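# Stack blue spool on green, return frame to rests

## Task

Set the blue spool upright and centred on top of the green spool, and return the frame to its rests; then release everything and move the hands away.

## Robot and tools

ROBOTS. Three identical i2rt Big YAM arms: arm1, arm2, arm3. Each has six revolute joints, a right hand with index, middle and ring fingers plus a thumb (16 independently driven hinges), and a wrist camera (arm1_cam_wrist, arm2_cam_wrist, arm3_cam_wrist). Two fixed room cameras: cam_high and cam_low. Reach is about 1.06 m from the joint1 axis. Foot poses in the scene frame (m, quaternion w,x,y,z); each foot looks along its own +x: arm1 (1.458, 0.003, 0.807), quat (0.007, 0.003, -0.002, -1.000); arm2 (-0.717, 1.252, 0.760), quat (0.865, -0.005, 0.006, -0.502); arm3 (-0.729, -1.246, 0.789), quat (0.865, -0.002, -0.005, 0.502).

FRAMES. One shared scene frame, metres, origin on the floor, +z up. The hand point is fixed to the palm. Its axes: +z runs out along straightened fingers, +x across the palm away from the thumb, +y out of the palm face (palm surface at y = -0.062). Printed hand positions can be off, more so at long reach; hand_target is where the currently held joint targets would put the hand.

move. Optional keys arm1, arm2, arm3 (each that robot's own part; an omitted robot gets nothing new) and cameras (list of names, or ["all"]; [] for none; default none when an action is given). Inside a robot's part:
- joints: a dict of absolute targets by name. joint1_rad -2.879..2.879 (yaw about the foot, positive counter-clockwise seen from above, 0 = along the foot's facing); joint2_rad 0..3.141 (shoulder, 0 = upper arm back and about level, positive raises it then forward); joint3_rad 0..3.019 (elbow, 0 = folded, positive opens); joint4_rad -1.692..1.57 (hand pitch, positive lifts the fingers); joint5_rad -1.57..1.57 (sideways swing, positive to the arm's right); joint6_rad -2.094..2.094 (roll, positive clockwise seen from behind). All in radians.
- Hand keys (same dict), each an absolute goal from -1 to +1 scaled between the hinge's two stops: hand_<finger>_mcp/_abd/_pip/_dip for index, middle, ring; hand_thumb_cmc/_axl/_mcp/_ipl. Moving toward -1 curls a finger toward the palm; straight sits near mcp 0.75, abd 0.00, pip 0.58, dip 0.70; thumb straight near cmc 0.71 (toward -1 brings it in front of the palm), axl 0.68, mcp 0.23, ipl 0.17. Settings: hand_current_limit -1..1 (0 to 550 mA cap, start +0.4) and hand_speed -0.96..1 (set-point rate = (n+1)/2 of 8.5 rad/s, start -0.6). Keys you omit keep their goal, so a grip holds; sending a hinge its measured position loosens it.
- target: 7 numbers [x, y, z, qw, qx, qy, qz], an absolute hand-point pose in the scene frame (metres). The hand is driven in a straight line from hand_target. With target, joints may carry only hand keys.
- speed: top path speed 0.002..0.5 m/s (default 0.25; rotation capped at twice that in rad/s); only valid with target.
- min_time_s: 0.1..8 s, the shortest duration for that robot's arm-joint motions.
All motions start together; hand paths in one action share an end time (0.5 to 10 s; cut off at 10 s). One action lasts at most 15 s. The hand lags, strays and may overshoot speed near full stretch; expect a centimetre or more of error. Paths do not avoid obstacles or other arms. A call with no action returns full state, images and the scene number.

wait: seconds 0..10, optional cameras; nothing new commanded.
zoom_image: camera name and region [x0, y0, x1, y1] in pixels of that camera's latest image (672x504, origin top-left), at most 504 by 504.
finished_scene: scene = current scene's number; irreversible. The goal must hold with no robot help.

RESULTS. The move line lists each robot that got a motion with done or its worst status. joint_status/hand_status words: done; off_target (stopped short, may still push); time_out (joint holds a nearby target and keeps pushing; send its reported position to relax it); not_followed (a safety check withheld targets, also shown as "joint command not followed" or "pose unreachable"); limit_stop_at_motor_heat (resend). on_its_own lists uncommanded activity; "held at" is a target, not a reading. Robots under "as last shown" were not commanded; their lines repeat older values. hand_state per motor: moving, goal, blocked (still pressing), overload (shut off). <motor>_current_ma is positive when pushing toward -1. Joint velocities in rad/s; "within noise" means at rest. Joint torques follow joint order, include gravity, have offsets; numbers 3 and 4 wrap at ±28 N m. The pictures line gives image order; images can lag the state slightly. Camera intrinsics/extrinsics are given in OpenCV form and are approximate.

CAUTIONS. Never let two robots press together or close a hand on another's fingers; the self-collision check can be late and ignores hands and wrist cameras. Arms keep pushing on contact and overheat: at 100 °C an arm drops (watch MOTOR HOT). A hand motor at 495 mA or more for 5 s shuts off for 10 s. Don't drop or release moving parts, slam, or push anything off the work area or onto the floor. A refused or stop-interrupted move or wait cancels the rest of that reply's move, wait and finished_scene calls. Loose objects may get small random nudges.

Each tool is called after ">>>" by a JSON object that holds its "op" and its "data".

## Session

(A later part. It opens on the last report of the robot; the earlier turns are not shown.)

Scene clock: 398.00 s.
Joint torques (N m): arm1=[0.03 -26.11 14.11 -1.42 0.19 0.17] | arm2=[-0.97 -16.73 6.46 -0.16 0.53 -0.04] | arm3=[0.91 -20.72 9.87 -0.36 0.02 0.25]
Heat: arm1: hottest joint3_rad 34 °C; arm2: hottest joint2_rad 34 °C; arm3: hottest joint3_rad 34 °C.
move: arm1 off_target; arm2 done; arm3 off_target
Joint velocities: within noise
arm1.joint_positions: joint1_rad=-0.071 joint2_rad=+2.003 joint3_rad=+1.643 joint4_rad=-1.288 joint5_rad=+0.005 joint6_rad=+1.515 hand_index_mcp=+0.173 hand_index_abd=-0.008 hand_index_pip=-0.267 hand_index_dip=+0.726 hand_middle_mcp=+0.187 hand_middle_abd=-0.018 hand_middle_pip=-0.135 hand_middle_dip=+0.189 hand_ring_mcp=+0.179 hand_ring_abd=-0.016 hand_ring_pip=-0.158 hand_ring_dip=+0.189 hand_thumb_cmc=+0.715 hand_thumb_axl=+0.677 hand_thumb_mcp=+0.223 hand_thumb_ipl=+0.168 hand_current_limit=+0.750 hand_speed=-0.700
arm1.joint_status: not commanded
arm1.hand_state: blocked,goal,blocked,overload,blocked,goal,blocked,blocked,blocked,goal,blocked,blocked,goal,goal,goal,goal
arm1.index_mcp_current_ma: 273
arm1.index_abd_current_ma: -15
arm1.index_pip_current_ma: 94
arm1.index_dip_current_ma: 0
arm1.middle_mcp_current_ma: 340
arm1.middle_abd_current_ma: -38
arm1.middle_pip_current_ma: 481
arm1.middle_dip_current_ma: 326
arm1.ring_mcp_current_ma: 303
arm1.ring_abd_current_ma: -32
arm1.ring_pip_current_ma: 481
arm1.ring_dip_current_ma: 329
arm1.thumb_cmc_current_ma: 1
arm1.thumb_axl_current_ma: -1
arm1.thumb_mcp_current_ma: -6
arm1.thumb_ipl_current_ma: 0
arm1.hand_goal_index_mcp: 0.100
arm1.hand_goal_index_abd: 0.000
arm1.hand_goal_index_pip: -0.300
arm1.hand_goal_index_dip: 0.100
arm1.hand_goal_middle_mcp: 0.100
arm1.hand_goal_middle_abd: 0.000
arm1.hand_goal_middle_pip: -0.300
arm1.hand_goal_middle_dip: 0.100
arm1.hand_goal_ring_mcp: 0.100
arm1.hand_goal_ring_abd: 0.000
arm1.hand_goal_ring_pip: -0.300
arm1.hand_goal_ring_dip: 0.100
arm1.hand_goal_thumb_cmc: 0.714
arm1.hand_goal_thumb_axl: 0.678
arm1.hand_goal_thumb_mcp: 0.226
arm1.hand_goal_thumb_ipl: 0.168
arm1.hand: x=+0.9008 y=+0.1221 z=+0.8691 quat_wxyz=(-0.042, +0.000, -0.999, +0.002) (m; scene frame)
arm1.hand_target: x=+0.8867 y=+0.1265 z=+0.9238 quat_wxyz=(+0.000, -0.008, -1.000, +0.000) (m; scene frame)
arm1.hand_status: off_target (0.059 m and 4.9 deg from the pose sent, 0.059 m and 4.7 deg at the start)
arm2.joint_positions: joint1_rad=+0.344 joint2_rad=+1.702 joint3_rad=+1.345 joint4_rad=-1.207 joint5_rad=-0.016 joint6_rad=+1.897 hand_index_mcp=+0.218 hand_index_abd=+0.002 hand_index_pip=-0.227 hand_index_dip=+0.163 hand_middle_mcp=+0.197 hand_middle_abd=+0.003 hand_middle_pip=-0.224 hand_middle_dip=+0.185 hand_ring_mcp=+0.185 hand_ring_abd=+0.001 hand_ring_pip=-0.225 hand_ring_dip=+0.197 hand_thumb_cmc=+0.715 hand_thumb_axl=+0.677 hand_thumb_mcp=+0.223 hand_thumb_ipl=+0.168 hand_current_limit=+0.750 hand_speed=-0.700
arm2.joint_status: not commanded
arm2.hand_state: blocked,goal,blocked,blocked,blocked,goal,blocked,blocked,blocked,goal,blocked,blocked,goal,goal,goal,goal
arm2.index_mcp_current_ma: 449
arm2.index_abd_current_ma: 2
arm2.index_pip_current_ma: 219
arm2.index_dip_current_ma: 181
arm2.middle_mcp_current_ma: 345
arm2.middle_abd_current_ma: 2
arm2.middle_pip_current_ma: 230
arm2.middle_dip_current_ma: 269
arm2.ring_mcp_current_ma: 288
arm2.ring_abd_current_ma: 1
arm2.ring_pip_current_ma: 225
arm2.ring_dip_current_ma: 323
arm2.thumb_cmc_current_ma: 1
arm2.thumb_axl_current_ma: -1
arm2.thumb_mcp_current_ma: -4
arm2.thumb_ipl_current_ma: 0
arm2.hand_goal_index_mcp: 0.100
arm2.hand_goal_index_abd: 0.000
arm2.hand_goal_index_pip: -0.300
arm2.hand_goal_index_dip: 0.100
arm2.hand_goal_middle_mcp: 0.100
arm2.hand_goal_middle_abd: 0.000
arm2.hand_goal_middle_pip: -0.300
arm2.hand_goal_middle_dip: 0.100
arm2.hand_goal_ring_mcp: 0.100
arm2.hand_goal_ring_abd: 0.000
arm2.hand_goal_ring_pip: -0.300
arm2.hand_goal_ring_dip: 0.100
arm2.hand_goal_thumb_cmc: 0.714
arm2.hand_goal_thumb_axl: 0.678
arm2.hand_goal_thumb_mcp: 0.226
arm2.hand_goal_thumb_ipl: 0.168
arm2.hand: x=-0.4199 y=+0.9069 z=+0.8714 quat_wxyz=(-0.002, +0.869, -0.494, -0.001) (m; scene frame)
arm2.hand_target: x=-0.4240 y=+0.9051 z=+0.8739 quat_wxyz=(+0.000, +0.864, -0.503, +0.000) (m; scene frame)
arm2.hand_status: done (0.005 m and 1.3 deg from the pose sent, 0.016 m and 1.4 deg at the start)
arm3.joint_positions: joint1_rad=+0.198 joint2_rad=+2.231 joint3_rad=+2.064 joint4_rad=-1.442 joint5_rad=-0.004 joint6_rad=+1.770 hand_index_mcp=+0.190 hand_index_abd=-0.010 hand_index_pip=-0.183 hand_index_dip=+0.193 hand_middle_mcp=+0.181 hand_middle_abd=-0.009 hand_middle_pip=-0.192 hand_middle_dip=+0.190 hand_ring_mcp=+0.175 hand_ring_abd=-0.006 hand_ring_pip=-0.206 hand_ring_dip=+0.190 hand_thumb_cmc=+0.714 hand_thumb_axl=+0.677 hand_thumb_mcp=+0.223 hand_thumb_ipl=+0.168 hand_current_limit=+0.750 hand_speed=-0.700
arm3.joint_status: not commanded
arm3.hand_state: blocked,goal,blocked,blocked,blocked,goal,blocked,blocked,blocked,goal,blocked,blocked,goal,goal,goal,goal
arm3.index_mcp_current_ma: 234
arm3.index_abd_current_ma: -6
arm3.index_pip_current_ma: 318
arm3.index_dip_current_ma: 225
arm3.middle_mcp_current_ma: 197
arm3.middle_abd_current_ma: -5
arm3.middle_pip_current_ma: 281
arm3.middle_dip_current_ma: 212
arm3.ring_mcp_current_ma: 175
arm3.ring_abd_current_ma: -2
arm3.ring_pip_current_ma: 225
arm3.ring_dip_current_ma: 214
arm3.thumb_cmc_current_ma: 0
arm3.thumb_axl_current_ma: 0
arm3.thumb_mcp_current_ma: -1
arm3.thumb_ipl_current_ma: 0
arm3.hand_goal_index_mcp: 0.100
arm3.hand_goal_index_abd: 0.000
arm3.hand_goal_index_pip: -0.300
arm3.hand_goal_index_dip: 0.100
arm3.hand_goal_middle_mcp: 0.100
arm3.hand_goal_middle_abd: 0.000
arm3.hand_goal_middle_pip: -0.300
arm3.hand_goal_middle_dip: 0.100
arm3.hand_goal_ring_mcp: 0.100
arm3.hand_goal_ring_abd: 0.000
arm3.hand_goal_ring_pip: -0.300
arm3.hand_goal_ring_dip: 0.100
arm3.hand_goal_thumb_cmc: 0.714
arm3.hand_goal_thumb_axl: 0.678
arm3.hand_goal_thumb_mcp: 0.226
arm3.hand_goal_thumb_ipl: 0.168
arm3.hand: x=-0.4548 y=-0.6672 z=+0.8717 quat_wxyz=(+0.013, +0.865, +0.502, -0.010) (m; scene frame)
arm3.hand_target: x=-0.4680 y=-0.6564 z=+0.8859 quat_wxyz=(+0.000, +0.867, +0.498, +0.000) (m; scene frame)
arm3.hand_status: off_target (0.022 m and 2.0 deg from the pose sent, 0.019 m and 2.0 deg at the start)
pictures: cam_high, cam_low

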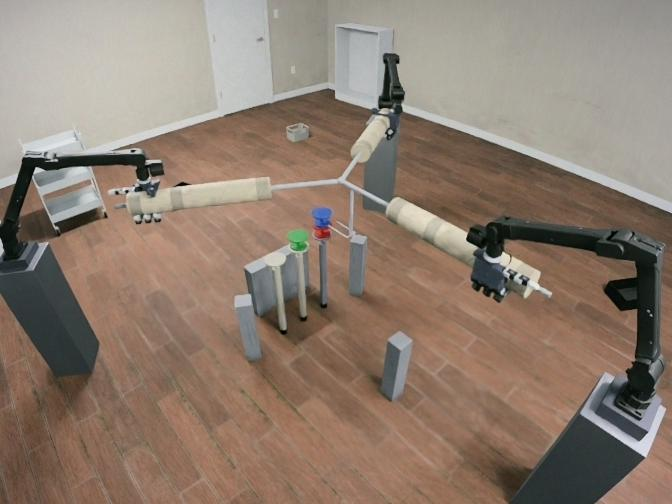

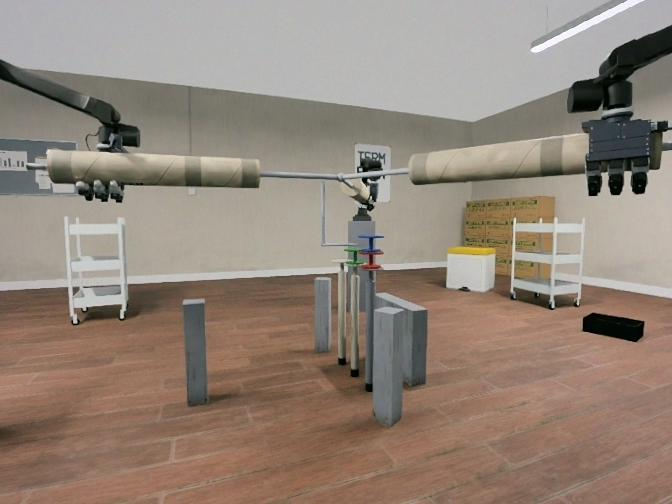

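>>> {"op": "move", "data": {"arm1": {"target": [0.819, 0.117, 0.926, 0, 0.0085, 0.99996, 0], "speed": 0.06}, "arm2": {"target": [-0.486, 0.895, 0.878, 0, 0.8640, -0.5035, 0], "speed": 0.06}, "arm3": {"target": [-0.536, -0.663, 0.889, 0, 0.8675, 0.4974, 0], "speed": 0.06}, "cameras": ["cam_high", "cam_low"]}}

>>> {"op": "zoom_image", "data": {"camera": "cam_low", "region": [320, 210, 400, 290]}}

>>> {"op": "zoom_image", "data": {"camera": "cam_high", "region": [280, 180, 380, 280]}}

Scene clock: 446.73 s.
Joint torques (N m): arm1=[1.44 -24.94 16.21 -0.95 0.35 0.18] | arm2=[-2.84 -15.97 6.8 -0.4 0.84 -0.28] | arm3=[1.2 -22.07 7.76 -0.35 -0.09 0.24]
Heat: arm1: hottest joint3_rad 36 °C; arm2: hottest joint2_rad 32 °C; arm3: hottest joint3_rad 33 °C.
move: arm1 off_target; arm2 off_target; arm3 off_target
Joint velocities: within noise
arm1.joint_positions: joint1_rad=-0.062 joint2_rad=+2.148 joint3_rad=+1.922 joint4_rad=-1.416 joint5_rad=+0.000 joint6_rad=+1.534 hand_index_mcp=+0.157 hand_index_abd=-0.011 hand_index_pip=-0.271 hand_index_dip=+0.726 hand_middle_mcp=+0.182 hand_middle_abd=-0.014 hand_middle_pip=-0.135 hand_middle_dip=+0.189 hand_ring_mcp=+0.178 hand_ring_abd=-0.010 hand_ring_pip=-0.158 hand_ring_dip=+0.189 hand_thumb_cmc=+0.715 hand_thumb_axl=+0.677 hand_thumb_mcp=+0.223 hand_thumb_ipl=+0.168 hand_current_limit=+0.750 hand_speed=-0.700
arm1.joint_status: not commanded
arm1.hand_state: blocked,goal,blocked,overload,blocked,goal,blocked,blocked,blocked,goal,blocked,blocked,goal,goal,goal,goal
arm1.index_mcp_current_ma: 202
arm1.index_abd_current_ma: -20
arm1.index_pip_current_ma: 80
arm1.index_dip_current_ma: 0
arm1.middle_mcp_current_ma: 315
arm1.middle_abd_current_ma: -28
arm1.middle_pip_current_ma: 481
arm1.middle_dip_current_ma: 326
arm1.ring_mcp_current_ma: 298
arm1.ring_abd_current_ma: -19
arm1.ring_pip_current_ma: 481
arm1.ring_dip_current_ma: 329
arm1.thumb_cmc_current_ma: 1
arm1.thumb_axl_current_ma: -1
arm1.thumb_mcp_current_ma: -6
arm1.thumb_ipl_current_ma: 0
arm1.hand_goal_index_mcp: 0.100
arm1.hand_goal_index_abd: 0.000
arm1.hand_goal_index_pip: -0.300
arm1.hand_goal_index_dip: 0.100
arm1.hand_goal_middle_mcp: 0.100
arm1.hand_goal_middle_abd: 0.000
arm1.hand_goal_middle_pip: -0.300
arm1.hand_goal_middle_dip: 0.100
arm1.hand_goal_ring_mcp: 0.100
arm1.hand_goal_ring_abd: 0.000
arm1.hand_goal_ring_pip: -0.300
arm1.hand_goal_ring_dip: 0.100
arm1.hand_goal_thumb_cmc: 0.714
arm1.hand_goal_thumb_axl: 0.678
arm1.hand_goal_thumb_mcp: 0.226
arm1.hand_goal_thumb_ipl: 0.168
arm1.hand: x=+0.8421 y=+0.1192 z=+0.8817 quat_wxyz=(-0.039, -0.006, -0.999, +0.004) (m; scene frame)
arm1.hand_target: x=+0.8221 y=+0.1168 z=+0.9260 quat_wxyz=(+0.001, -0.008, -1.000, +0.000) (m; scene frame)
arm1.hand_status: off_target (0.050 m and 4.6 deg from the pose sent, 0.100 m and 4.9 deg at the start)
arm2.joint_positions: joint1_rad=+0.261 joint2_rad=+1.618 joint3_rad=+1.225 joint4_rad=-1.184 joint5_rad=-0.024 joint6_rad=+1.818 hand_index_mcp=+0.226 hand_index_abd=-0.002 hand_index_pip=-0.224 hand_index_dip=+0.163 hand_middle_mcp=+0.197 hand_middle_abd=-0.001 hand_middle_pip=-0.215 hand_middle_dip=+0.181 hand_ring_mcp=+0.184 hand_ring_abd=-0.003 hand_ring_pip=-0.223 hand_ring_dip=+0.195 hand_thumb_cmc=+0.715 hand_thumb_axl=+0.677 hand_thumb_mcp=+0.223 hand_thumb_ipl=+0.168 hand_current_limit=+0.750 hand_speed=-0.700
arm2.joint_status: not commanded
arm2.hand_state: blocked,goal,blocked,blocked,blocked,goal,blocked,blocked,blocked,goal,blocked,blocked,goal,goal,goal,goal
arm2.index_mcp_current_ma: 481
arm2.index_abd_current_ma: -2
arm2.index_pip_current_ma: 231
arm2.index_dip_current_ma: 181
arm2.middle_mcp_current_ma: 346
arm2.middle_abd_current_ma: -1
arm2.middle_pip_current_ma: 267
arm2.middle_dip_current_ma: 251
arm2.ring_mcp_current_ma: 287
arm2.ring_abd_current_ma: -3
arm2.ring_pip_current_ma: 235
arm2.ring_dip_current_ma: 312
arm2.thumb_cmc_current_ma: 1
arm2.thumb_axl_current_ma: -1
arm2.thumb_mcp_current_ma: -4
arm2.thumb_ipl_current_ma: 0
arm2.hand_goal_index_mcp: 0.100
arm2.hand_goal_index_abd: 0.000
arm2.hand_goal_index_pip: -0.300
arm2.hand_goal_index_dip: 0.100
arm2.hand_goal_middle_mcp: 0.100
arm2.hand_goal_middle_abd: 0.000
arm2.hand_goal_middle_pip: -0.300
arm2.hand_goal_middle_dip: 0.100
arm2.hand_goal_ring_mcp: 0.100
arm2.hand_goal_ring_abd: 0.000
arm2.hand_goal_ring_pip: -0.300
arm2.hand_goal_ring_dip: 0.100
arm2.hand_goal_thumb_cmc: 0.714
arm2.hand_goal_thumb_axl: 0.678
arm2.hand_goal_thumb_mcp: 0.226
arm2.hand_goal_thumb_ipl: 0.168
arm2.hand: x=-0.4748 y=+0.9057 z=+0.8681 quat_wxyz=(-0.007, +0.868, -0.496, -0.005) (m; scene frame)
arm2.hand_target: x=-0.4860 y=+0.8955 z=+0.8778 quat_wxyz=(+0.000, +0.864, -0.504, +0.000) (m; scene frame)
arm2.hand_status: off_target (0.018 m and 1.4 deg from the pose sent, 0.067 m and 1.2 deg at the start)
arm3.joint_positions: joint1_rad=+0.289 joint2_rad=+2.179 joint3_rad=+1.966 joint4_rad=-1.396 joint5_rad=-0.002 joint6_rad=+1.865 hand_index_mcp=+0.191 hand_index_abd=-0.007 hand_index_pip=-0.183 hand_index_dip=+0.193 hand_middle_mcp=+0.181 hand_middle_abd=-0.006 hand_middle_pip=-0.192 hand_middle_dip=+0.190 hand_ring_mcp=+0.175 hand_ring_abd=-0.003 hand_ring_pip=-0.206 hand_ring_dip=+0.190 hand_thumb_cmc=+0.714 hand_thumb_axl=+0.677 hand_thumb_mcp=+0.223 hand_thumb_ipl=+0.168 hand_current_limit=+0.750 hand_speed=-0.700
arm3.joint_status: not commanded
arm3.hand_state: blocked,goal,blocked,blocked,blocked,goal,blocked,blocked,blocked,goal,blocked,blocked,goal,goal,goal,goal
arm3.index_mcp_current_ma: 237
arm3.index_abd_current_ma: -3
arm3.index_pip_current_ma: 318
arm3.index_dip_current_ma: 225
arm3.middle_mcp_current_ma: 197
arm3.middle_abd_current_ma: -3
arm3.middle_pip_current_ma: 281
arm3.middle_dip_current_ma: 212
arm3.ring_mcp_current_ma: 175
arm3.ring_abd_current_ma: -1
arm3.ring_pip_current_ma: 225
arm3.ring_dip_current_ma: 214
arm3.thumb_cmc_current_ma: 0
arm3.thumb_axl_current_ma: 0
arm3.thumb_mcp_current_ma: -1
arm3.thumb_ipl_current_ma: 0
arm3.hand_goal_index_mcp: 0.100
arm3.hand_goal_index_abd: 0.000
arm3.hand_goal_index_pip: -0.300
arm3.hand_goal_index_dip: 0.100
arm3.hand_goal_middle_mcp: 0.100
arm3.hand_goal_middle_abd: 0.000
arm3.hand_goal_middle_pip: -0.300
arm3.hand_goal_middle_dip: 0.100
arm3.hand_goal_ring_mcp: 0.100
arm3.hand_goal_ring_abd: 0.000
arm3.hand_goal_ring_pip: -0.300
arm3.hand_goal_ring_dip: 0.100
arm3.hand_goal_thumb_cmc: 0.714
arm3.hand_goal_thumb_axl: 0.678
arm3.hand_goal_thumb_mcp: 0.226
arm3.hand_goal_thumb_ipl: 0.168
arm3.hand: x=-0.5177 y=-0.6679 z=+0.8684 quat_wxyz=(+0.015, +0.866, +0.500, -0.009) (m; scene frame)
arm3.hand_target: x=-0.5357 y=-0.6634 z=+0.8885 quat_wxyz=(+0.000, +0.867, +0.498, -0.001) (m; scene frame)
arm3.hand_status: off_target (0.028 m and 2.0 deg from the pose sent, 0.083 m and 2.0 deg at the start)
pictures: cam_high, cam_low

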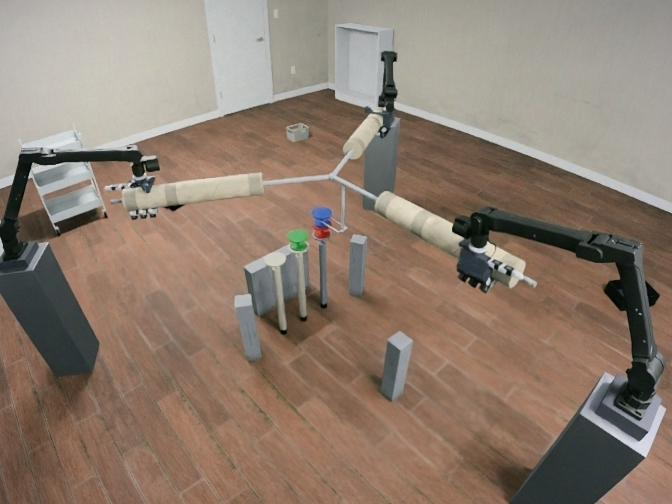

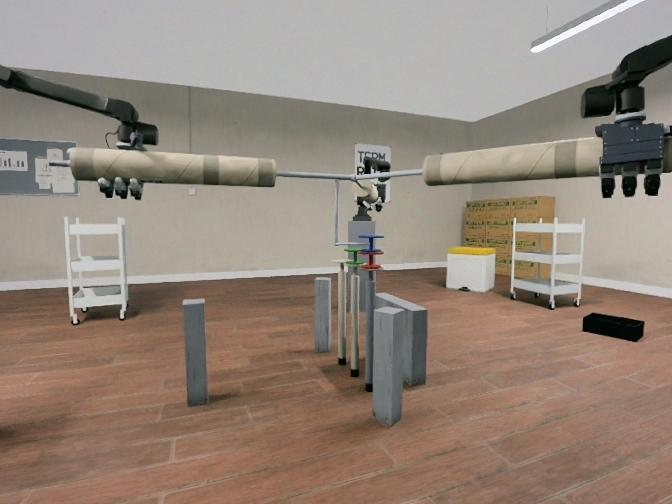

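Scaled by 6.300 from the camera's 672x504 image, which has a finer 960x720 frame.

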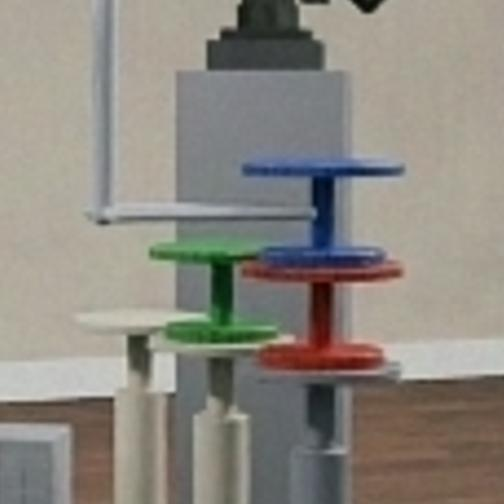

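Scaled by 5.040 from the camera's 672x504 image, which has a finer 960x720 frame.

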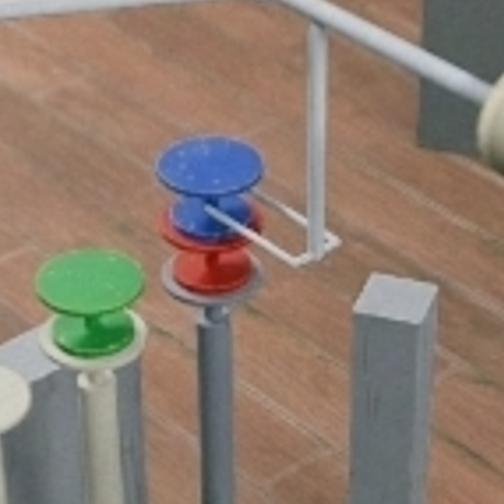

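>>> {"op": "move", "data": {"arm1": {"target": [0.743, 0.109, 0.921, 0, 0.0085, 0.99996, 0], "speed": 0.06}, "arm2": {"target": [-0.559, 0.886, 0.882, 0, 0.8640, -0.5035, 0], "speed": 0.06}, "arm3": {"target": [-0.612, -0.668, 0.894, 0, 0.8675, 0.4974, 0], "speed": 0.06}, "cameras": ["cam_high", "cam_low"]}}

>>> {"op": "zoom_image", "data": {"camera": "cam_low", "region": [320, 210, 400, 290]}}

>>> {"op": "zoom_image", "data": {"camera": "cam_high", "region": [280, 180, 380, 280]}}

Scene clock: 480.30 s.
Joint torques (N m): arm1=[0.97 -29.22 17.11 -0.58 0.4 0.15] | arm2=[-2.67 -13.92 7.54 -0.25 0.82 -0.29] | arm3=[0.97 -21.36 8.17 -0.12 0.16 0.15]
Heat: arm1: hottest joint3_rad 39 °C; arm2: hottest joint2_rad 32 °C; arm3: hottest joint3_rad 32 °C.
move: arm1 off_target; arm2 off_target; arm3 off_target
Joint velocities: within noise
arm1.joint_positions: joint1_rad=-0.045 joint2_rad=+2.455 joint3_rad=+2.446 joint4_rad=-1.648 joint5_rad=-0.001 joint6_rad=+1.554 hand_index_mcp=+0.160 hand_index_abd=-0.015 hand_index_pip=-0.271 hand_index_dip=+0.730 hand_middle_mcp=+0.174 hand_middle_abd=-0.014 hand_middle_pip=-0.137 hand_middle_dip=+0.189 hand_ring_mcp=+0.174 hand_ring_abd=-0.008 hand_ring_pip=-0.177 hand_ring_dip=+0.189 hand_thumb_cmc=+0.715 hand_thumb_axl=+0.677 hand_thumb_mcp=+0.223 hand_thumb_ipl=+0.168 hand_current_limit=+0.750 hand_speed=-0.700
arm1.joint_status: not commanded
arm1.hand_state: blocked,goal,blocked,overload,blocked,goal,blocked,blocked,blocked,goal,blocked,blocked,goal,goal,goal,goal
arm1.index_mcp_current_ma: 216
arm1.index_abd_current_ma: -31
arm1.index_pip_current_ma: 80
arm1.index_dip_current_ma: 0
arm1.middle_mcp_current_ma: 277
arm1.middle_abd_current_ma: -28
arm1.middle_pip_current_ma: 481
arm1.middle_dip_current_ma: 326
arm1.ring_mcp_current_ma: 277
arm1.ring_abd_current_ma: -13
arm1.ring_pip_current_ma: 481
arm1.ring_dip_current_ma: 328
arm1.thumb_cmc_current_ma: 1
arm1.thumb_axl_current_ma: -1
arm1.thumb_mcp_current_ma: -6
arm1.thumb_ipl_current_ma: 0
arm1.hand_goal_index_mcp: 0.100
arm1.hand_goal_index_abd: 0.000
arm1.hand_goal_index_pip: -0.300
arm1.hand_goal_index_dip: 0.100
arm1.hand_goal_middle_mcp: 0.100
arm1.hand_goal_middle_abd: 0.000
arm1.hand_goal_middle_pip: -0.300
arm1.hand_goal_middle_dip: 0.100
arm1.hand_goal_ring_mcp: 0.100
arm1.hand_goal_ring_abd: 0.000
arm1.hand_goal_ring_pip: -0.300
arm1.hand_goal_ring_dip: 0.100
arm1.hand_goal_thumb_cmc: 0.714
arm1.hand_goal_thumb_axl: 0.678
arm1.hand_goal_thumb_mcp: 0.226
arm1.hand_goal_thumb_ipl: 0.168
arm1.hand: x=+0.7634 y=+0.1100 z=+0.8715 quat_wxyz=(-0.046, -0.007, -0.999, +0.004) (m; scene frame)
arm1.hand_target: x=+0.7468 y=+0.1088 z=+0.9210 quat_wxyz=(+0.001, -0.008, -1.000, +0.000) (m; scene frame)
arm1.hand_status: off_target (0.054 m and 5.3 deg from the pose sent, 0.107 m and 4.5 deg at the start)
arm2.joint_positions: joint1_rad=+0.118 joint2_rad=+1.518 joint3_rad=+1.106 joint4_rad=-1.180 joint5_rad=-0.023 joint6_rad=+1.677 hand_index_mcp=+0.230 hand_index_abd=-0.002 hand_index_pip=-0.216 hand_index_dip=+0.163 hand_middle_mcp=+0.197 hand_middle_abd=+0.000 hand_middle_pip=-0.208 hand_middle_dip=+0.180 hand_ring_mcp=+0.184 hand_ring_abd=-0.001 hand_ring_pip=-0.219 hand_ring_dip=+0.195 hand_thumb_cmc=+0.715 hand_thumb_axl=+0.677 hand_thumb_mcp=+0.223 hand_thumb_ipl=+0.168 hand_current_limit=+0.750 hand_speed=-0.700
arm2.joint_status: not commanded
arm2.hand_state: blocked,goal,blocked,blocked,blocked,goal,blocked,blocked,blocked,goal,blocked,blocked,goal,goal,goal,goal
arm2.index_mcp_current_ma: 481
arm2.index_abd_current_ma: -1
arm2.index_pip_current_ma: 263
arm2.index_dip_current_ma: 181
arm2.middle_mcp_current_ma: 346
arm2.middle_abd_current_ma: 0
arm2.middle_pip_current_ma: 298
arm2.middle_dip_current_ma: 250
arm2.ring_mcp_current_ma: 287
arm2.ring_abd_current_ma: -1
arm2.ring_pip_current_ma: 252
arm2.ring_dip_current_ma: 312
arm2.thumb_cmc_current_ma: 1
arm2.thumb_axl_current_ma: -1
arm2.thumb_mcp_current_ma: -4
arm2.thumb_ipl_current_ma: 0
arm2.hand_goal_index_mcp: 0.100
arm2.hand_goal_index_abd: 0.000
arm2.hand_goal_index_pip: -0.300
arm2.hand_goal_index_dip: 0.100
arm2.hand_goal_middle_mcp: 0.100
arm2.hand_goal_middle_abd: 0.000
arm2.hand_goal_middle_pip: -0.300
arm2.hand_goal_middle_dip: 0.100
arm2.hand_goal_ring_mcp: 0.100
arm2.hand_goal_ring_abd: 0.000
arm2.hand_goal_ring_pip: -0.300
arm2.hand_goal_ring_dip: 0.100
arm2.hand_goal_thumb_cmc: 0.714
arm2.hand_goal_thumb_axl: 0.678
arm2.hand_goal_thumb_mcp: 0.226
arm2.hand_goal_thumb_ipl: 0.168
arm2.hand: x=-0.5510 y=+0.8987 z=+0.8694 quat_wxyz=(-0.010, +0.868, -0.497, -0.011) (m; scene frame)
arm2.hand_target: x=-0.5591 y=+0.8866 z=+0.8819 quat_wxyz=(+0.000, +0.864, -0.504, +0.000) (m; scene frame)
arm2.hand_status: off_target (0.020 m and 1.9 deg from the pose sent, 0.088 m and 1.4 deg at the start)
arm3.joint_positions: joint1_rad=+0.408 joint2_rad=+2.128 joint3_rad=+1.888 joint4_rad=-1.381 joint5_rad=-0.009 joint6_rad=+1.991 hand_index_mcp=+0.200 hand_index_abd=-0.007 hand_index_pip=-0.183 hand_index_dip=+0.193 hand_middle_mcp=+0.188 hand_middle_abd=-0.006 hand_middle_pip=-0.192 hand_middle_dip=+0.187 hand_ring_mcp=+0.181 hand_ring_abd=-0.002 hand_ring_pip=-0.206 hand_ring_dip=+0.183 hand_thumb_cmc=+0.714 hand_thumb_axl=+0.677 hand_thumb_mcp=+0.223 hand_thumb_ipl=+0.168 hand_current_limit=+0.750 hand_speed=-0.700
arm3.joint_status: not commanded
arm3.hand_state: blocked,goal,blocked,blocked,blocked,goal,blocked,blocked,blocked,goal,blocked,blocked,goal,goal,goal,goal
arm3.index_mcp_current_ma: 273
arm3.index_abd_current_ma: -3
arm3.index_pip_current_ma: 318
arm3.index_dip_current_ma: 225
arm3.middle_mcp_current_ma: 226
arm3.middle_abd_current_ma: -2
arm3.middle_pip_current_ma: 281
arm3.middle_dip_current_ma: 203
arm3.ring_mcp_current_ma: 196
arm3.ring_abd_current_ma: 0
arm3.ring_pip_current_ma: 225
arm3.ring_dip_current_ma: 189
arm3.thumb_cmc_current_ma: 0
arm3.thumb_axl_current_ma: 0
arm3.thumb_mcp_current_ma: -1
arm3.thumb_ipl_current_ma: 0
arm3.hand_goal_index_mcp: 0.100
arm3.hand_goal_index_abd: 0.000
arm3.hand_goal_index_pip: -0.300
arm3.hand_goal_index_dip: 0.100
arm3.hand_goal_middle_mcp: 0.100
arm3.hand_goal_middle_abd: 0.000
arm3.hand_goal_middle_pip: -0.300
arm3.hand_goal_middle_dip: 0.100
arm3.hand_goal_ring_mcp: 0.100
arm3.hand_goal_ring_abd: 0.000
arm3.hand_goal_ring_pip: -0.300
arm3.hand_goal_ring_dip: 0.100
arm3.hand_goal_thumb_cmc: 0.714
arm3.hand_goal_thumb_axl: 0.678
arm3.hand_goal_thumb_mcp: 0.226
arm3.hand_goal_thumb_ipl: 0.168
arm3.hand: x=-0.5987 y=-0.6742 z=+0.8718 quat_wxyz=(+0.019, +0.868, +0.497, -0.014) (m; scene frame)
arm3.hand_target: x=-0.6117 y=-0.6684 z=+0.8937 quat_wxyz=(+0.000, +0.867, +0.497, +0.000) (m; scene frame)
arm3.hand_status: off_target (0.027 m and 2.7 deg from the pose sent, 0.098 m and 2.0 deg at the start)
pictures: cam_high, cam_low

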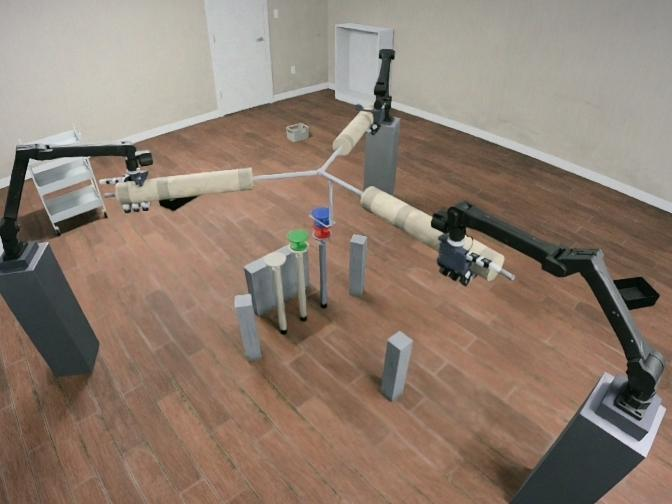

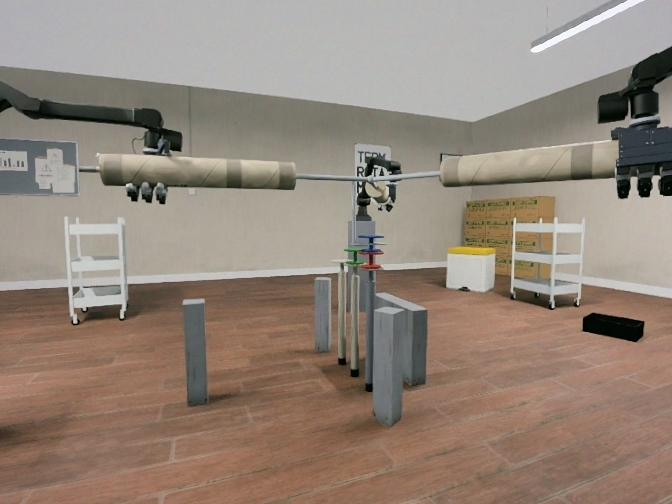

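Scaled by 6.300 from the camera's 672x504 image, which has a finer 960x720 frame.

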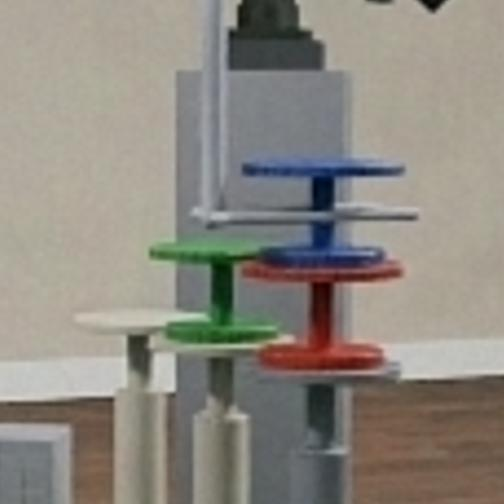

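Scaled by 5.040 from the camera's 672x504 image, which has a finer 960x720 frame.

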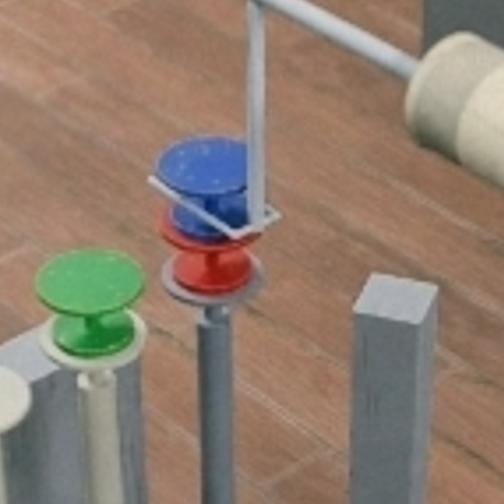

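>>> {"op": "move", "data": {"arm1": {"target": [0.7455, 0.109, 0.993, 0, 0.0085, 0.99996, 0], "speed": 0.06}, "arm2": {"target": [-0.556, 0.886, 0.963, 0, 0.8640, -0.5035, 0], "speed": 0.06}, "arm3": {"target": [-0.608, -0.668, 0.972, 0, 0.8675, 0.4974, 0], "speed": 0.06}, "cameras": ["cam_high", "cam_low"]}}

>>> {"op": "zoom_image", "data": {"camera": "cam_low", "region": [320, 200, 400, 280]}}

>>> {"op": "zoom_image", "data": {"camera": "cam_high", "region": [280, 180, 380, 280]}}

Scene clock: 506.60 s.
Joint torques (N m): arm1=[1.14 -35.6 15.62 -1.16 0.53 0.06] | arm2=[-1.44 -14.04 11 -1.25 0.29 -0.12] | arm3=[0.44 -20.89 13.67 -2.28 0.33 0.09]
Heat: arm1: hottest joint3_rad 38 °C; arm2: hottest joint2_rad 31 °C; arm3: hottest joint2_rad 32 °C.
move: arm1 off_target; arm2 off_target; arm3 off_target
Joint velocities: within noise
arm1.joint_positions: joint1_rad=-0.045 joint2_rad=+2.445 joint3_rad=+2.489 joint4_rad=-1.679 joint5_rad=+0.005 joint6_rad=+1.551 hand_index_mcp=+0.158 hand_index_abd=-0.013 hand_index_pip=-0.272 hand_index_dip=+0.732 hand_middle_mcp=+0.173 hand_middle_abd=-0.016 hand_middle_pip=-0.142 hand_middle_dip=+0.187 hand_ring_mcp=+0.174 hand_ring_abd=-0.008 hand_ring_pip=-0.183 hand_ring_dip=+0.186 hand_thumb_cmc=+0.715 hand_thumb_axl=+0.677 hand_thumb_mcp=+0.223 hand_thumb_ipl=+0.168 hand_current_limit=+0.750 hand_speed=-0.700
arm1.joint_status: not commanded
arm1.hand_state: blocked,goal,blocked,overload,blocked,goal,blocked,blocked,blocked,goal,blocked,blocked,goal,goal,goal,goal
arm1.index_mcp_current_ma: 206
arm1.index_abd_current_ma: -26
arm1.index_pip_current_ma: 77
arm1.index_dip_current_ma: 0
arm1.middle_mcp_current_ma: 272
arm1.middle_abd_current_ma: -32
arm1.middle_pip_current_ma: 481
arm1.middle_dip_current_ma: 320
arm1.ring_mcp_current_ma: 277
arm1.ring_abd_current_ma: -14
arm1.ring_pip_current_ma: 455
arm1.ring_dip_current_ma: 312
arm1.thumb_cmc_current_ma: 1
arm1.thumb_axl_current_ma: -1
arm1.thumb_mcp_current_ma: -6
arm1.thumb_ipl_current_ma: 0
arm1.hand_goal_index_mcp: 0.100
arm1.hand_goal_index_abd: 0.000
arm1.hand_goal_index_pip: -0.300
arm1.hand_goal_index_dip: 0.100
arm1.hand_goal_middle_mcp: 0.100
arm1.hand_goal_middle_abd: 0.000
arm1.hand_goal_middle_pip: -0.300
arm1.hand_goal_middle_dip: 0.100
arm1.hand_goal_ring_mcp: 0.100
arm1.hand_goal_ring_abd: 0.000
arm1.hand_goal_ring_pip: -0.300
arm1.hand_goal_ring_dip: 0.100
arm1.hand_goal_thumb_cmc: 0.714
arm1.hand_goal_thumb_axl: 0.678
arm1.hand_goal_thumb_mcp: 0.226
arm1.hand_goal_thumb_ipl: 0.168
arm1.hand: x=+0.7597 y=+0.1113 z=+0.8944 quat_wxyz=(-0.035, -0.005, -0.999, +0.001) (m; scene frame)
arm1.hand_target: x=+0.7527 y=+0.1090 z=+0.9891 quat_wxyz=(+0.034, -0.002, -0.999, -0.005) (m; scene frame)
arm1.hand_status: off_target (0.100 m and 4.1 deg from the pose sent, 0.123 m and 5.3 deg at the start; pose on its path clipped on 13 of 60 steps; a joint's target at an end of its range on 46 of 60 steps)
arm2.joint_positions: joint1_rad=+0.105 joint2_rad=+1.465 joint3_rad=+1.219 joint4_rad=-1.367 joint5_rad=-0.011 joint6_rad=+1.663 hand_index_mcp=+0.230 hand_index_abd=+0.000 hand_index_pip=-0.215 hand_index_dip=+0.163 hand_middle_mcp=+0.197 hand_middle_abd=+0.002 hand_middle_pip=-0.206 hand_middle_dip=+0.180 hand_ring_mcp=+0.184 hand_ring_abd=+0.001 hand_ring_pip=-0.219 hand_ring_dip=+0.195 hand_thumb_cmc=+0.715 hand_thumb_axl=+0.677 hand_thumb_mcp=+0.223 hand_thumb_ipl=+0.168 hand_current_limit=+0.750 hand_speed=-0.700
arm2.joint_status: not commanded
arm2.hand_state: blocked,goal,blocked,blocked,blocked,goal,blocked,blocked,blocked,goal,blocked,blocked,goal,goal,goal,goal
arm2.index_mcp_current_ma: 481
arm2.index_abd_current_ma: 0
arm2.index_pip_current_ma: 267
arm2.index_dip_current_ma: 181
arm2.middle_mcp_current_ma: 346
arm2.middle_abd_current_ma: 1
arm2.middle_pip_current_ma: 304
arm2.middle_dip_current_ma: 250
arm2.ring_mcp_current_ma: 287
arm2.ring_abd_current_ma: 0
arm2.ring_pip_current_ma: 253
arm2.ring_dip_current_ma: 312
arm2.thumb_cmc_current_ma: 1
arm2.thumb_axl_current_ma: -1
arm2.thumb_mcp_current_ma: -4
arm2.thumb_ipl_current_ma: 0
arm2.hand_goal_index_mcp: 0.100
arm2.hand_goal_index_abd: 0.000
arm2.hand_goal_index_pip: -0.300
arm2.hand_goal_index_dip: 0.100
arm2.hand_goal_middle_mcp: 0.100
arm2.hand_goal_middle_abd: 0.000
arm2.hand_goal_middle_pip: -0.300
arm2.hand_goal_middle_dip: 0.100
arm2.hand_goal_ring_mcp: 0.100
arm2.hand_goal_ring_abd: 0.000
arm2.hand_goal_ring_pip: -0.300
arm2.hand_goal_ring_dip: 0.100
arm2.hand_goal_thumb_cmc: 0.714
arm2.hand_goal_thumb_axl: 0.678
arm2.hand_goal_thumb_mcp: 0.226
arm2.hand_goal_thumb_ipl: 0.168
arm2.hand: x=-0.5589 y=+0.8982 z=+0.9335 quat_wxyz=(-0.008, +0.868, -0.496, -0.023) (m; scene frame)
arm2.hand_target: x=-0.5567 y=+0.8871 z=+0.9625 quat_wxyz=(+0.001, +0.864, -0.503, +0.000) (m; scene frame)
arm2.hand_status: off_target (0.032 m and 2.9 deg from the pose sent, 0.094 m and 1.9 deg at the start)
arm3.joint_positions: joint1_rad=+0.408 joint2_rad=+2.094 joint3_rad=+1.979 joint4_rad=-1.517 joint5_rad=-0.013 joint6_rad=+1.989 hand_index_mcp=+0.209 hand_index_abd=-0.004 hand_index_pip=-0.183 hand_index_dip=+0.181 hand_middle_mcp=+0.198 hand_middle_abd=-0.003 hand_middle_pip=-0.192 hand_middle_dip=+0.172 hand_ring_mcp=+0.191 hand_ring_abd=+0.001 hand_ring_pip=-0.206 hand_ring_dip=+0.165 hand_thumb_cmc=+0.714 hand_thumb_axl=+0.677 hand_thumb_mcp=+0.223 hand_thumb_ipl=+0.168 hand_current_limit=+0.750 hand_speed=-0.700
arm3.joint_status: not commanded
arm3.hand_state: blocked,goal,blocked,blocked,blocked,goal,blocked,blocked,blocked,goal,blocked,blocked,goal,goal,goal,goal
arm3.index_mcp_current_ma: 313
arm3.index_abd_current_ma: -1
arm3.index_pip_current_ma: 318
arm3.index_dip_current_ma: 182
arm3.middle_mcp_current_ma: 266
arm3.middle_abd_current_ma: -1
arm3.middle_pip_current_ma: 281
arm3.middle_dip_current_ma: 150
arm3.ring_mcp_current_ma: 236
arm3.ring_abd_current_ma: 0
arm3.ring_pip_current_ma: 225
arm3.ring_dip_current_ma: 128
arm3.thumb_cmc_current_ma: 0
arm3.thumb_axl_current_ma: 0
arm3.thumb_mcp_current_ma: -1
arm3.thumb_ipl_current_ma: 0
arm3.hand_goal_index_mcp: 0.100
arm3.hand_goal_index_abd: 0.000
arm3.hand_goal_index_pip: -0.300
arm3.hand_goal_index_dip: 0.100
arm3.hand_goal_middle_mcp: 0.100
arm3.hand_goal_middle_abd: 0.000
arm3.hand_goal_middle_pip: -0.300
arm3.hand_goal_middle_dip: 0.100
arm3.hand_goal_ring_mcp: 0.100
arm3.hand_goal_ring_abd: 0.000
arm3.hand_goal_ring_pip: -0.300
arm3.hand_goal_ring_dip: 0.100
arm3.hand_goal_thumb_cmc: 0.714
arm3.hand_goal_thumb_axl: 0.678
arm3.hand_goal_thumb_mcp: 0.226
arm3.hand_goal_thumb_ipl: 0.168
arm3.hand: x=-0.6002 y=-0.6782 z=+0.9281 quat_wxyz=(+0.022, +0.867, +0.497, -0.018) (m; scene frame)
arm3.hand_target: x=-0.6080 y=-0.6702 z=+0.9710 quat_wxyz=(-0.001, +0.867, +0.498, +0.000) (m; scene frame)
arm3.hand_status: off_target (0.046 m and 3.3 deg from the pose sent, 0.101 m and 2.7 deg at the start)
pictures: cam_high, cam_low

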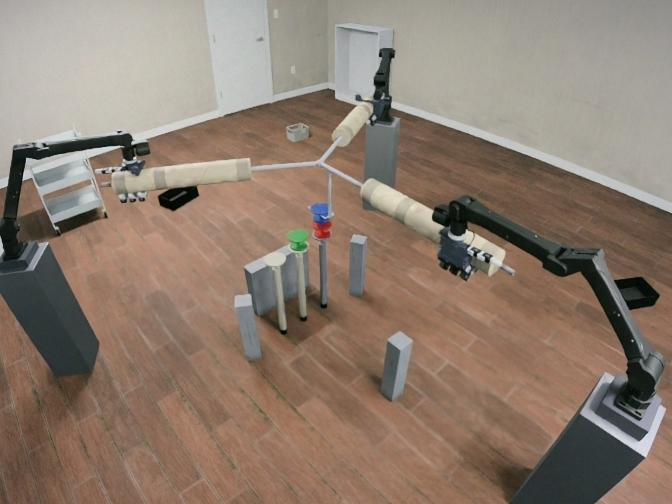

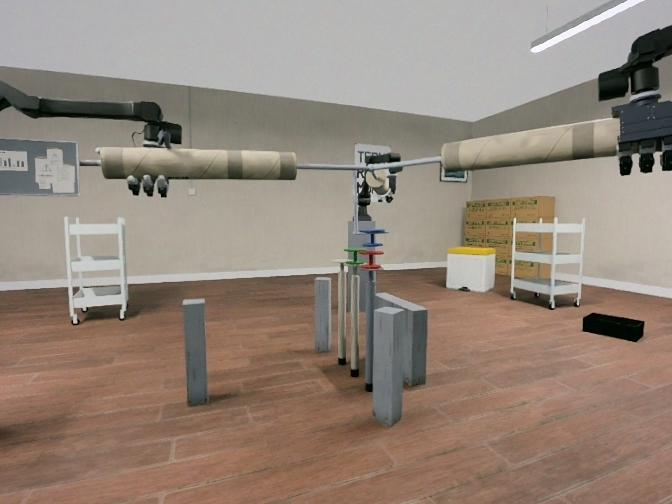

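Scaled by 6.300 from the camera's 672x504 image, which has a finer 960x720 frame.

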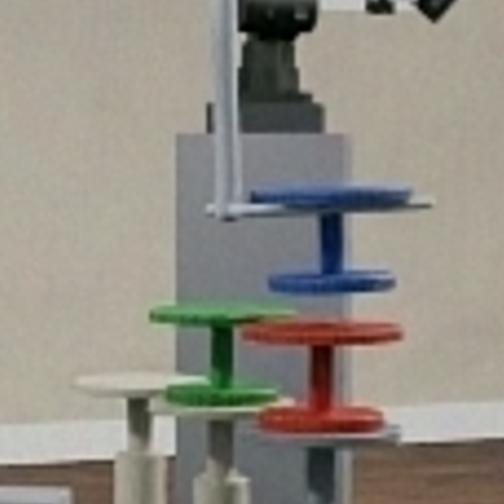

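Scaled by 5.040 from the camera's 672x504 image, which has a finer 960x720 frame.

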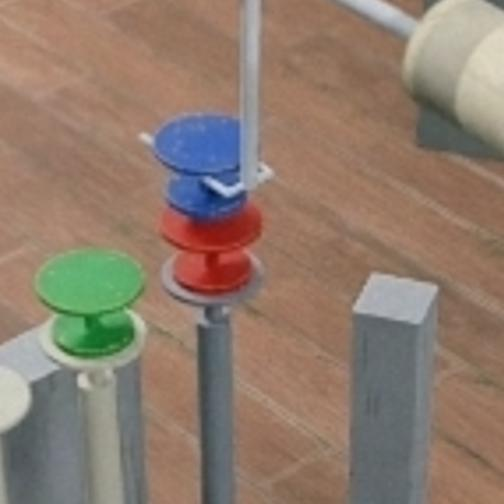

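>>> {"op": "move", "data": {"arm1": {"target": [0.760, -0.060, 0.993, 0, 0.0085, 0.99996, 0], "speed": 0.07}, "arm2": {"target": [-0.553, 0.726, 0.963, 0, 0.8640, -0.5035, 0], "speed": 0.07}, "arm3": {"target": [-0.604, -0.848, 0.971, 0, 0.8675, 0.4974, 0], "speed": 0.07}, "cameras": ["cam_high", "cam_low"]}}

>>> {"op": "zoom_image", "data": {"camera": "cam_low", "region": [310, 200, 390, 280]}}

>>> {"op": "zoom_image", "data": {"camera": "cam_high", "region": [250, 190, 350, 290]}}

Scene clock: 607.50 s.
Joint torques (N m): arm1=[1.9 -33.9 14.98 -1.17 0.62 0.12] | arm2=[-1.73 -19.25 10.71 -1.25 -0.08 -0.17] | arm3=[0.44 -15.79 7.05 -1.01 -0.32 0.17]
Heat: arm1: hottest joint3_rad 42 °C; arm2: hottest joint3_rad 38 °C; arm3: hottest joint3_rad 39 °C.
move: arm1 off_target; arm2 off_target; arm3 off_target
Joint velocities: within noise
arm1.joint_positions: joint1_rad=+0.181 joint2_rad=+2.429 joint3_rad=+2.509 joint4_rad=-1.677 joint5_rad=+0.004 joint6_rad=+1.772 hand_index_mcp=+0.130 hand_index_abd=-0.005 hand_index_pip=-0.288 hand_index_dip=+0.732 hand_middle_mcp=+0.173 hand_middle_abd=-0.023 hand_middle_pip=-0.151 hand_middle_dip=+0.185 hand_ring_mcp=+0.180 hand_ring_abd=-0.018 hand_ring_pip=-0.183 hand_ring_dip=+0.180 hand_thumb_cmc=+0.715 hand_thumb_axl=+0.677 hand_thumb_mcp=+0.223 hand_thumb_ipl=+0.168 hand_current_limit=+0.750 hand_speed=-0.700
arm1.joint_status: not commanded
arm1.hand_state: blocked,goal,goal,overload,blocked,blocked,blocked,blocked,blocked,goal,blocked,blocked,goal,goal,goal,goal
arm1.index_mcp_current_ma: 90
arm1.index_abd_current_ma: -8
arm1.index_pip_current_ma: 28
arm1.index_dip_current_ma: 0
arm1.middle_mcp_current_ma: 272
arm1.middle_abd_current_ma: -53
arm1.middle_pip_current_ma: 481
arm1.middle_dip_current_ma: 307
arm1.ring_mcp_current_ma: 307
arm1.ring_abd_current_ma: -37
arm1.ring_pip_current_ma: 455
arm1.ring_dip_current_ma: 286
arm1.thumb_cmc_current_ma: 1
arm1.thumb_axl_current_ma: -1
arm1.thumb_mcp_current_ma: -6
arm1.thumb_ipl_current_ma: 0
arm1.hand_goal_index_mcp: 0.100
arm1.hand_goal_index_abd: 0.000
arm1.hand_goal_index_pip: -0.300
arm1.hand_goal_index_dip: 0.100
arm1.hand_goal_middle_mcp: 0.100
arm1.hand_goal_middle_abd: 0.000
arm1.hand_goal_middle_pip: -0.300
arm1.hand_goal_middle_dip: 0.100
arm1.hand_goal_ring_mcp: 0.100
arm1.hand_goal_ring_abd: 0.000
arm1.hand_goal_ring_pip: -0.300
arm1.hand_goal_ring_dip: 0.100
arm1.hand_goal_thumb_cmc: 0.714
arm1.hand_goal_thumb_axl: 0.678
arm1.hand_goal_thumb_mcp: 0.226
arm1.hand_goal_thumb_ipl: 0.168
arm1.on_its_own: hand_index_mcp moved -0.028 toward your old target +0.100
arm1.hand: x=+0.7671 y=-0.0521 z=+0.9136 quat_wxyz=(-0.016, -0.003, -1.000, -0.002) (m; scene frame)
arm1.hand_target: x=+0.7648 y=-0.0588 z=+0.9899 quat_wxyz=(+0.039, -0.001, -0.999, +0.004) (m; scene frame)
arm1.hand_status: off_target (0.080 m and 2.0 deg from the pose sent, 0.198 m and 4.1 deg at the start; a joint's target at an end of its range on 81 of 98 steps)
arm2.joint_positions: joint1_rad=-0.053 joint2_rad=+1.818 joint3_rad=+1.680 joint4_rad=-1.453 joint5_rad=-0.003 joint6_rad=+1.507 hand_index_mcp=+0.229 hand_index_abd=+0.001 hand_index_pip=-0.215 hand_index_dip=+0.163 hand_middle_mcp=+0.197 hand_middle_abd=+0.002 hand_middle_pip=-0.206 hand_middle_dip=+0.180 hand_ring_mcp=+0.184 hand_ring_abd=+0.001 hand_ring_pip=-0.218 hand_ring_dip=+0.195 hand_thumb_cmc=+0.715 hand_thumb_axl=+0.677 hand_thumb_mcp=+0.223 hand_thumb_ipl=+0.168 hand_current_limit=+0.750 hand_speed=-0.700
arm2.joint_status: not commanded
arm2.hand_state: blocked,goal,blocked,blocked,blocked,goal,blocked,blocked,blocked,goal,blocked,blocked,goal,goal,goal,goal
arm2.index_mcp_current_ma: 481
arm2.index_abd_current_ma: 0
arm2.index_pip_current_ma: 268
arm2.index_dip_current_ma: 181
arm2.middle_mcp_current_ma: 346
arm2.middle_abd_current_ma: 2
arm2.middle_pip_current_ma: 305
arm2.middle_dip_current_ma: 250
arm2.ring_mcp_current_ma: 285
arm2.ring_abd_current_ma: 0
arm2.ring_pip_current_ma: 253
arm2.ring_dip_current_ma: 312
arm2.thumb_cmc_current_ma: 1
arm2.thumb_axl_current_ma: -1
arm2.thumb_mcp_current_ma: -4
arm2.thumb_ipl_current_ma: 0
arm2.hand_goal_index_mcp: 0.100
arm2.hand_goal_index_abd: 0.000
arm2.hand_goal_index_pip: -0.300
arm2.hand_goal_index_dip: 0.100
arm2.hand_goal_middle_mcp: 0.100
arm2.hand_goal_middle_abd: 0.000
arm2.hand_goal_middle_pip: -0.300
arm2.hand_goal_middle_dip: 0.100
arm2.hand_goal_ring_mcp: 0.100
arm2.hand_goal_ring_abd: 0.000
arm2.hand_goal_ring_pip: -0.300
arm2.hand_goal_ring_dip: 0.100
arm2.hand_goal_thumb_cmc: 0.714
arm2.hand_goal_thumb_axl: 0.678
arm2.hand_goal_thumb_mcp: 0.226
arm2.hand_goal_thumb_ipl: 0.168
arm2.hand: x=-0.5500 y=+0.7353 z=+0.9411 quat_wxyz=(-0.001, +0.868, -0.497, -0.013) (m; scene frame)
arm2.hand_target: x=-0.5534 y=+0.7268 z=+0.9629 quat_wxyz=(+0.001, +0.864, -0.503, +0.001) (m; scene frame)
arm2.hand_status: off_target (0.024 m and 1.7 deg from the pose sent, 0.175 m and 2.9 deg at the start)
arm3.joint_positions: joint1_rad=+0.357 joint2_rad=+1.629 joint3_rad=+1.373 joint4_rad=-1.343 joint5_rad=+0.004 joint6_rad=+1.933 hand_index_mcp=+0.177 hand_index_abd=-0.008 hand_index_pip=-0.184 hand_index_dip=+0.167 hand_middle_mcp=+0.179 hand_middle_abd=-0.009 hand_middle_pip=-0.192 hand_middle_dip=+0.166 hand_ring_mcp=+0.186 hand_ring_abd=-0.008 hand_ring_pip=-0.206 hand_ring_dip=+0.165 hand_thumb_cmc=+0.714 hand_thumb_axl=+0.677 hand_thumb_mcp=+0.223 hand_thumb_ipl=+0.168 hand_current_limit=+0.750 hand_speed=-0.700
arm3.joint_status: not commanded
arm3.hand_state: blocked,goal,blocked,blocked,blocked,goal,blocked,blocked,blocked,goal,blocked,blocked,goal,goal,goal,goal
arm3.index_mcp_current_ma: 180
arm3.index_abd_current_ma: -4
arm3.index_pip_current_ma: 313
arm3.index_dip_current_ma: 136
arm3.middle_mcp_current_ma: 191
arm3.middle_abd_current_ma: -4
arm3.middle_pip_current_ma: 281
arm3.middle_dip_current_ma: 131
arm3.ring_mcp_current_ma: 215
arm3.ring_abd_current_ma: -4
arm3.ring_pip_current_ma: 225
arm3.ring_dip_current_ma: 128
arm3.thumb_cmc_current_ma: 0
arm3.thumb_axl_current_ma: 0
arm3.thumb_mcp_current_ma: -1
arm3.thumb_ipl_current_ma: 0
arm3.hand_goal_index_mcp: 0.100
arm3.hand_goal_index_abd: 0.000
arm3.hand_goal_index_pip: -0.300
arm3.hand_goal_index_dip: 0.100
arm3.hand_goal_middle_mcp: 0.100
arm3.hand_goal_middle_abd: 0.000
arm3.hand_goal_middle_pip: -0.300
arm3.hand_goal_middle_dip: 0.100
arm3.hand_goal_ring_mcp: 0.100
arm3.hand_goal_ring_abd: 0.000
arm3.hand_goal_ring_pip: -0.300
arm3.hand_goal_ring_dip: 0.100
arm3.hand_goal_thumb_cmc: 0.714
arm3.hand_goal_thumb_axl: 0.678
arm3.hand_goal_thumb_mcp: 0.226
arm3.hand_goal_thumb_ipl: 0.168
arm3.on_its_own: hand_index_mcp moved -0.033 toward your old target +0.100
arm3.hand: x=-0.5909 y=-0.8405 z=+0.9536 quat_wxyz=(+0.014, +0.866, +0.500, -0.002) (m; scene frame)
arm3.hand_target: x=-0.6033 y=-0.8479 z=+0.9701 quat_wxyz=(+0.000, +0.867, +0.498, +0.000) (m; scene frame)
arm3.hand_status: off_target (0.023 m and 1.6 deg from the pose sent, 0.175 m and 3.3 deg at the start)
pictures: cam_high, cam_low

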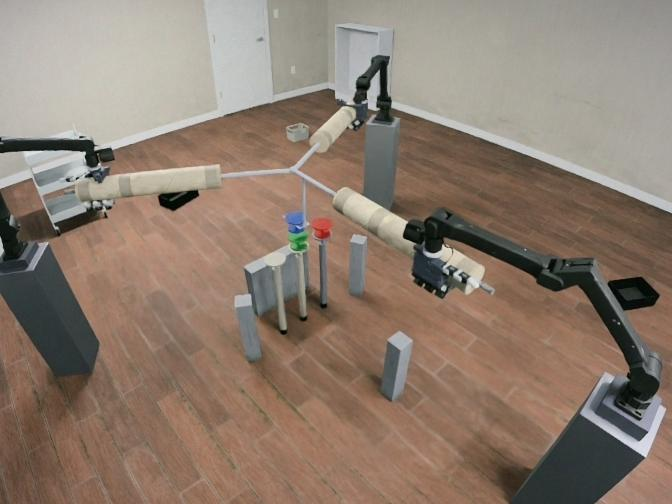

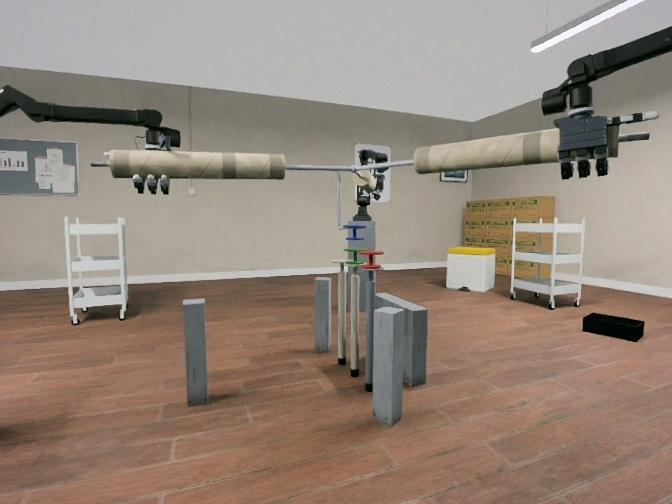

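Scaled by 6.300 from the camera's 672x504 image, which has a finer 960x720 frame.

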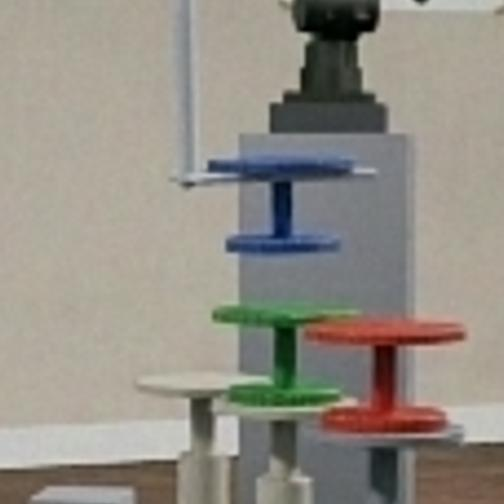

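Scaled by 5.040 from the camera's 672x504 image, which has a finer 960x720 frame.

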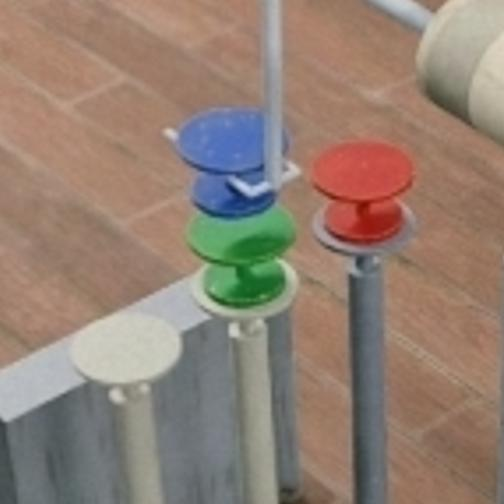

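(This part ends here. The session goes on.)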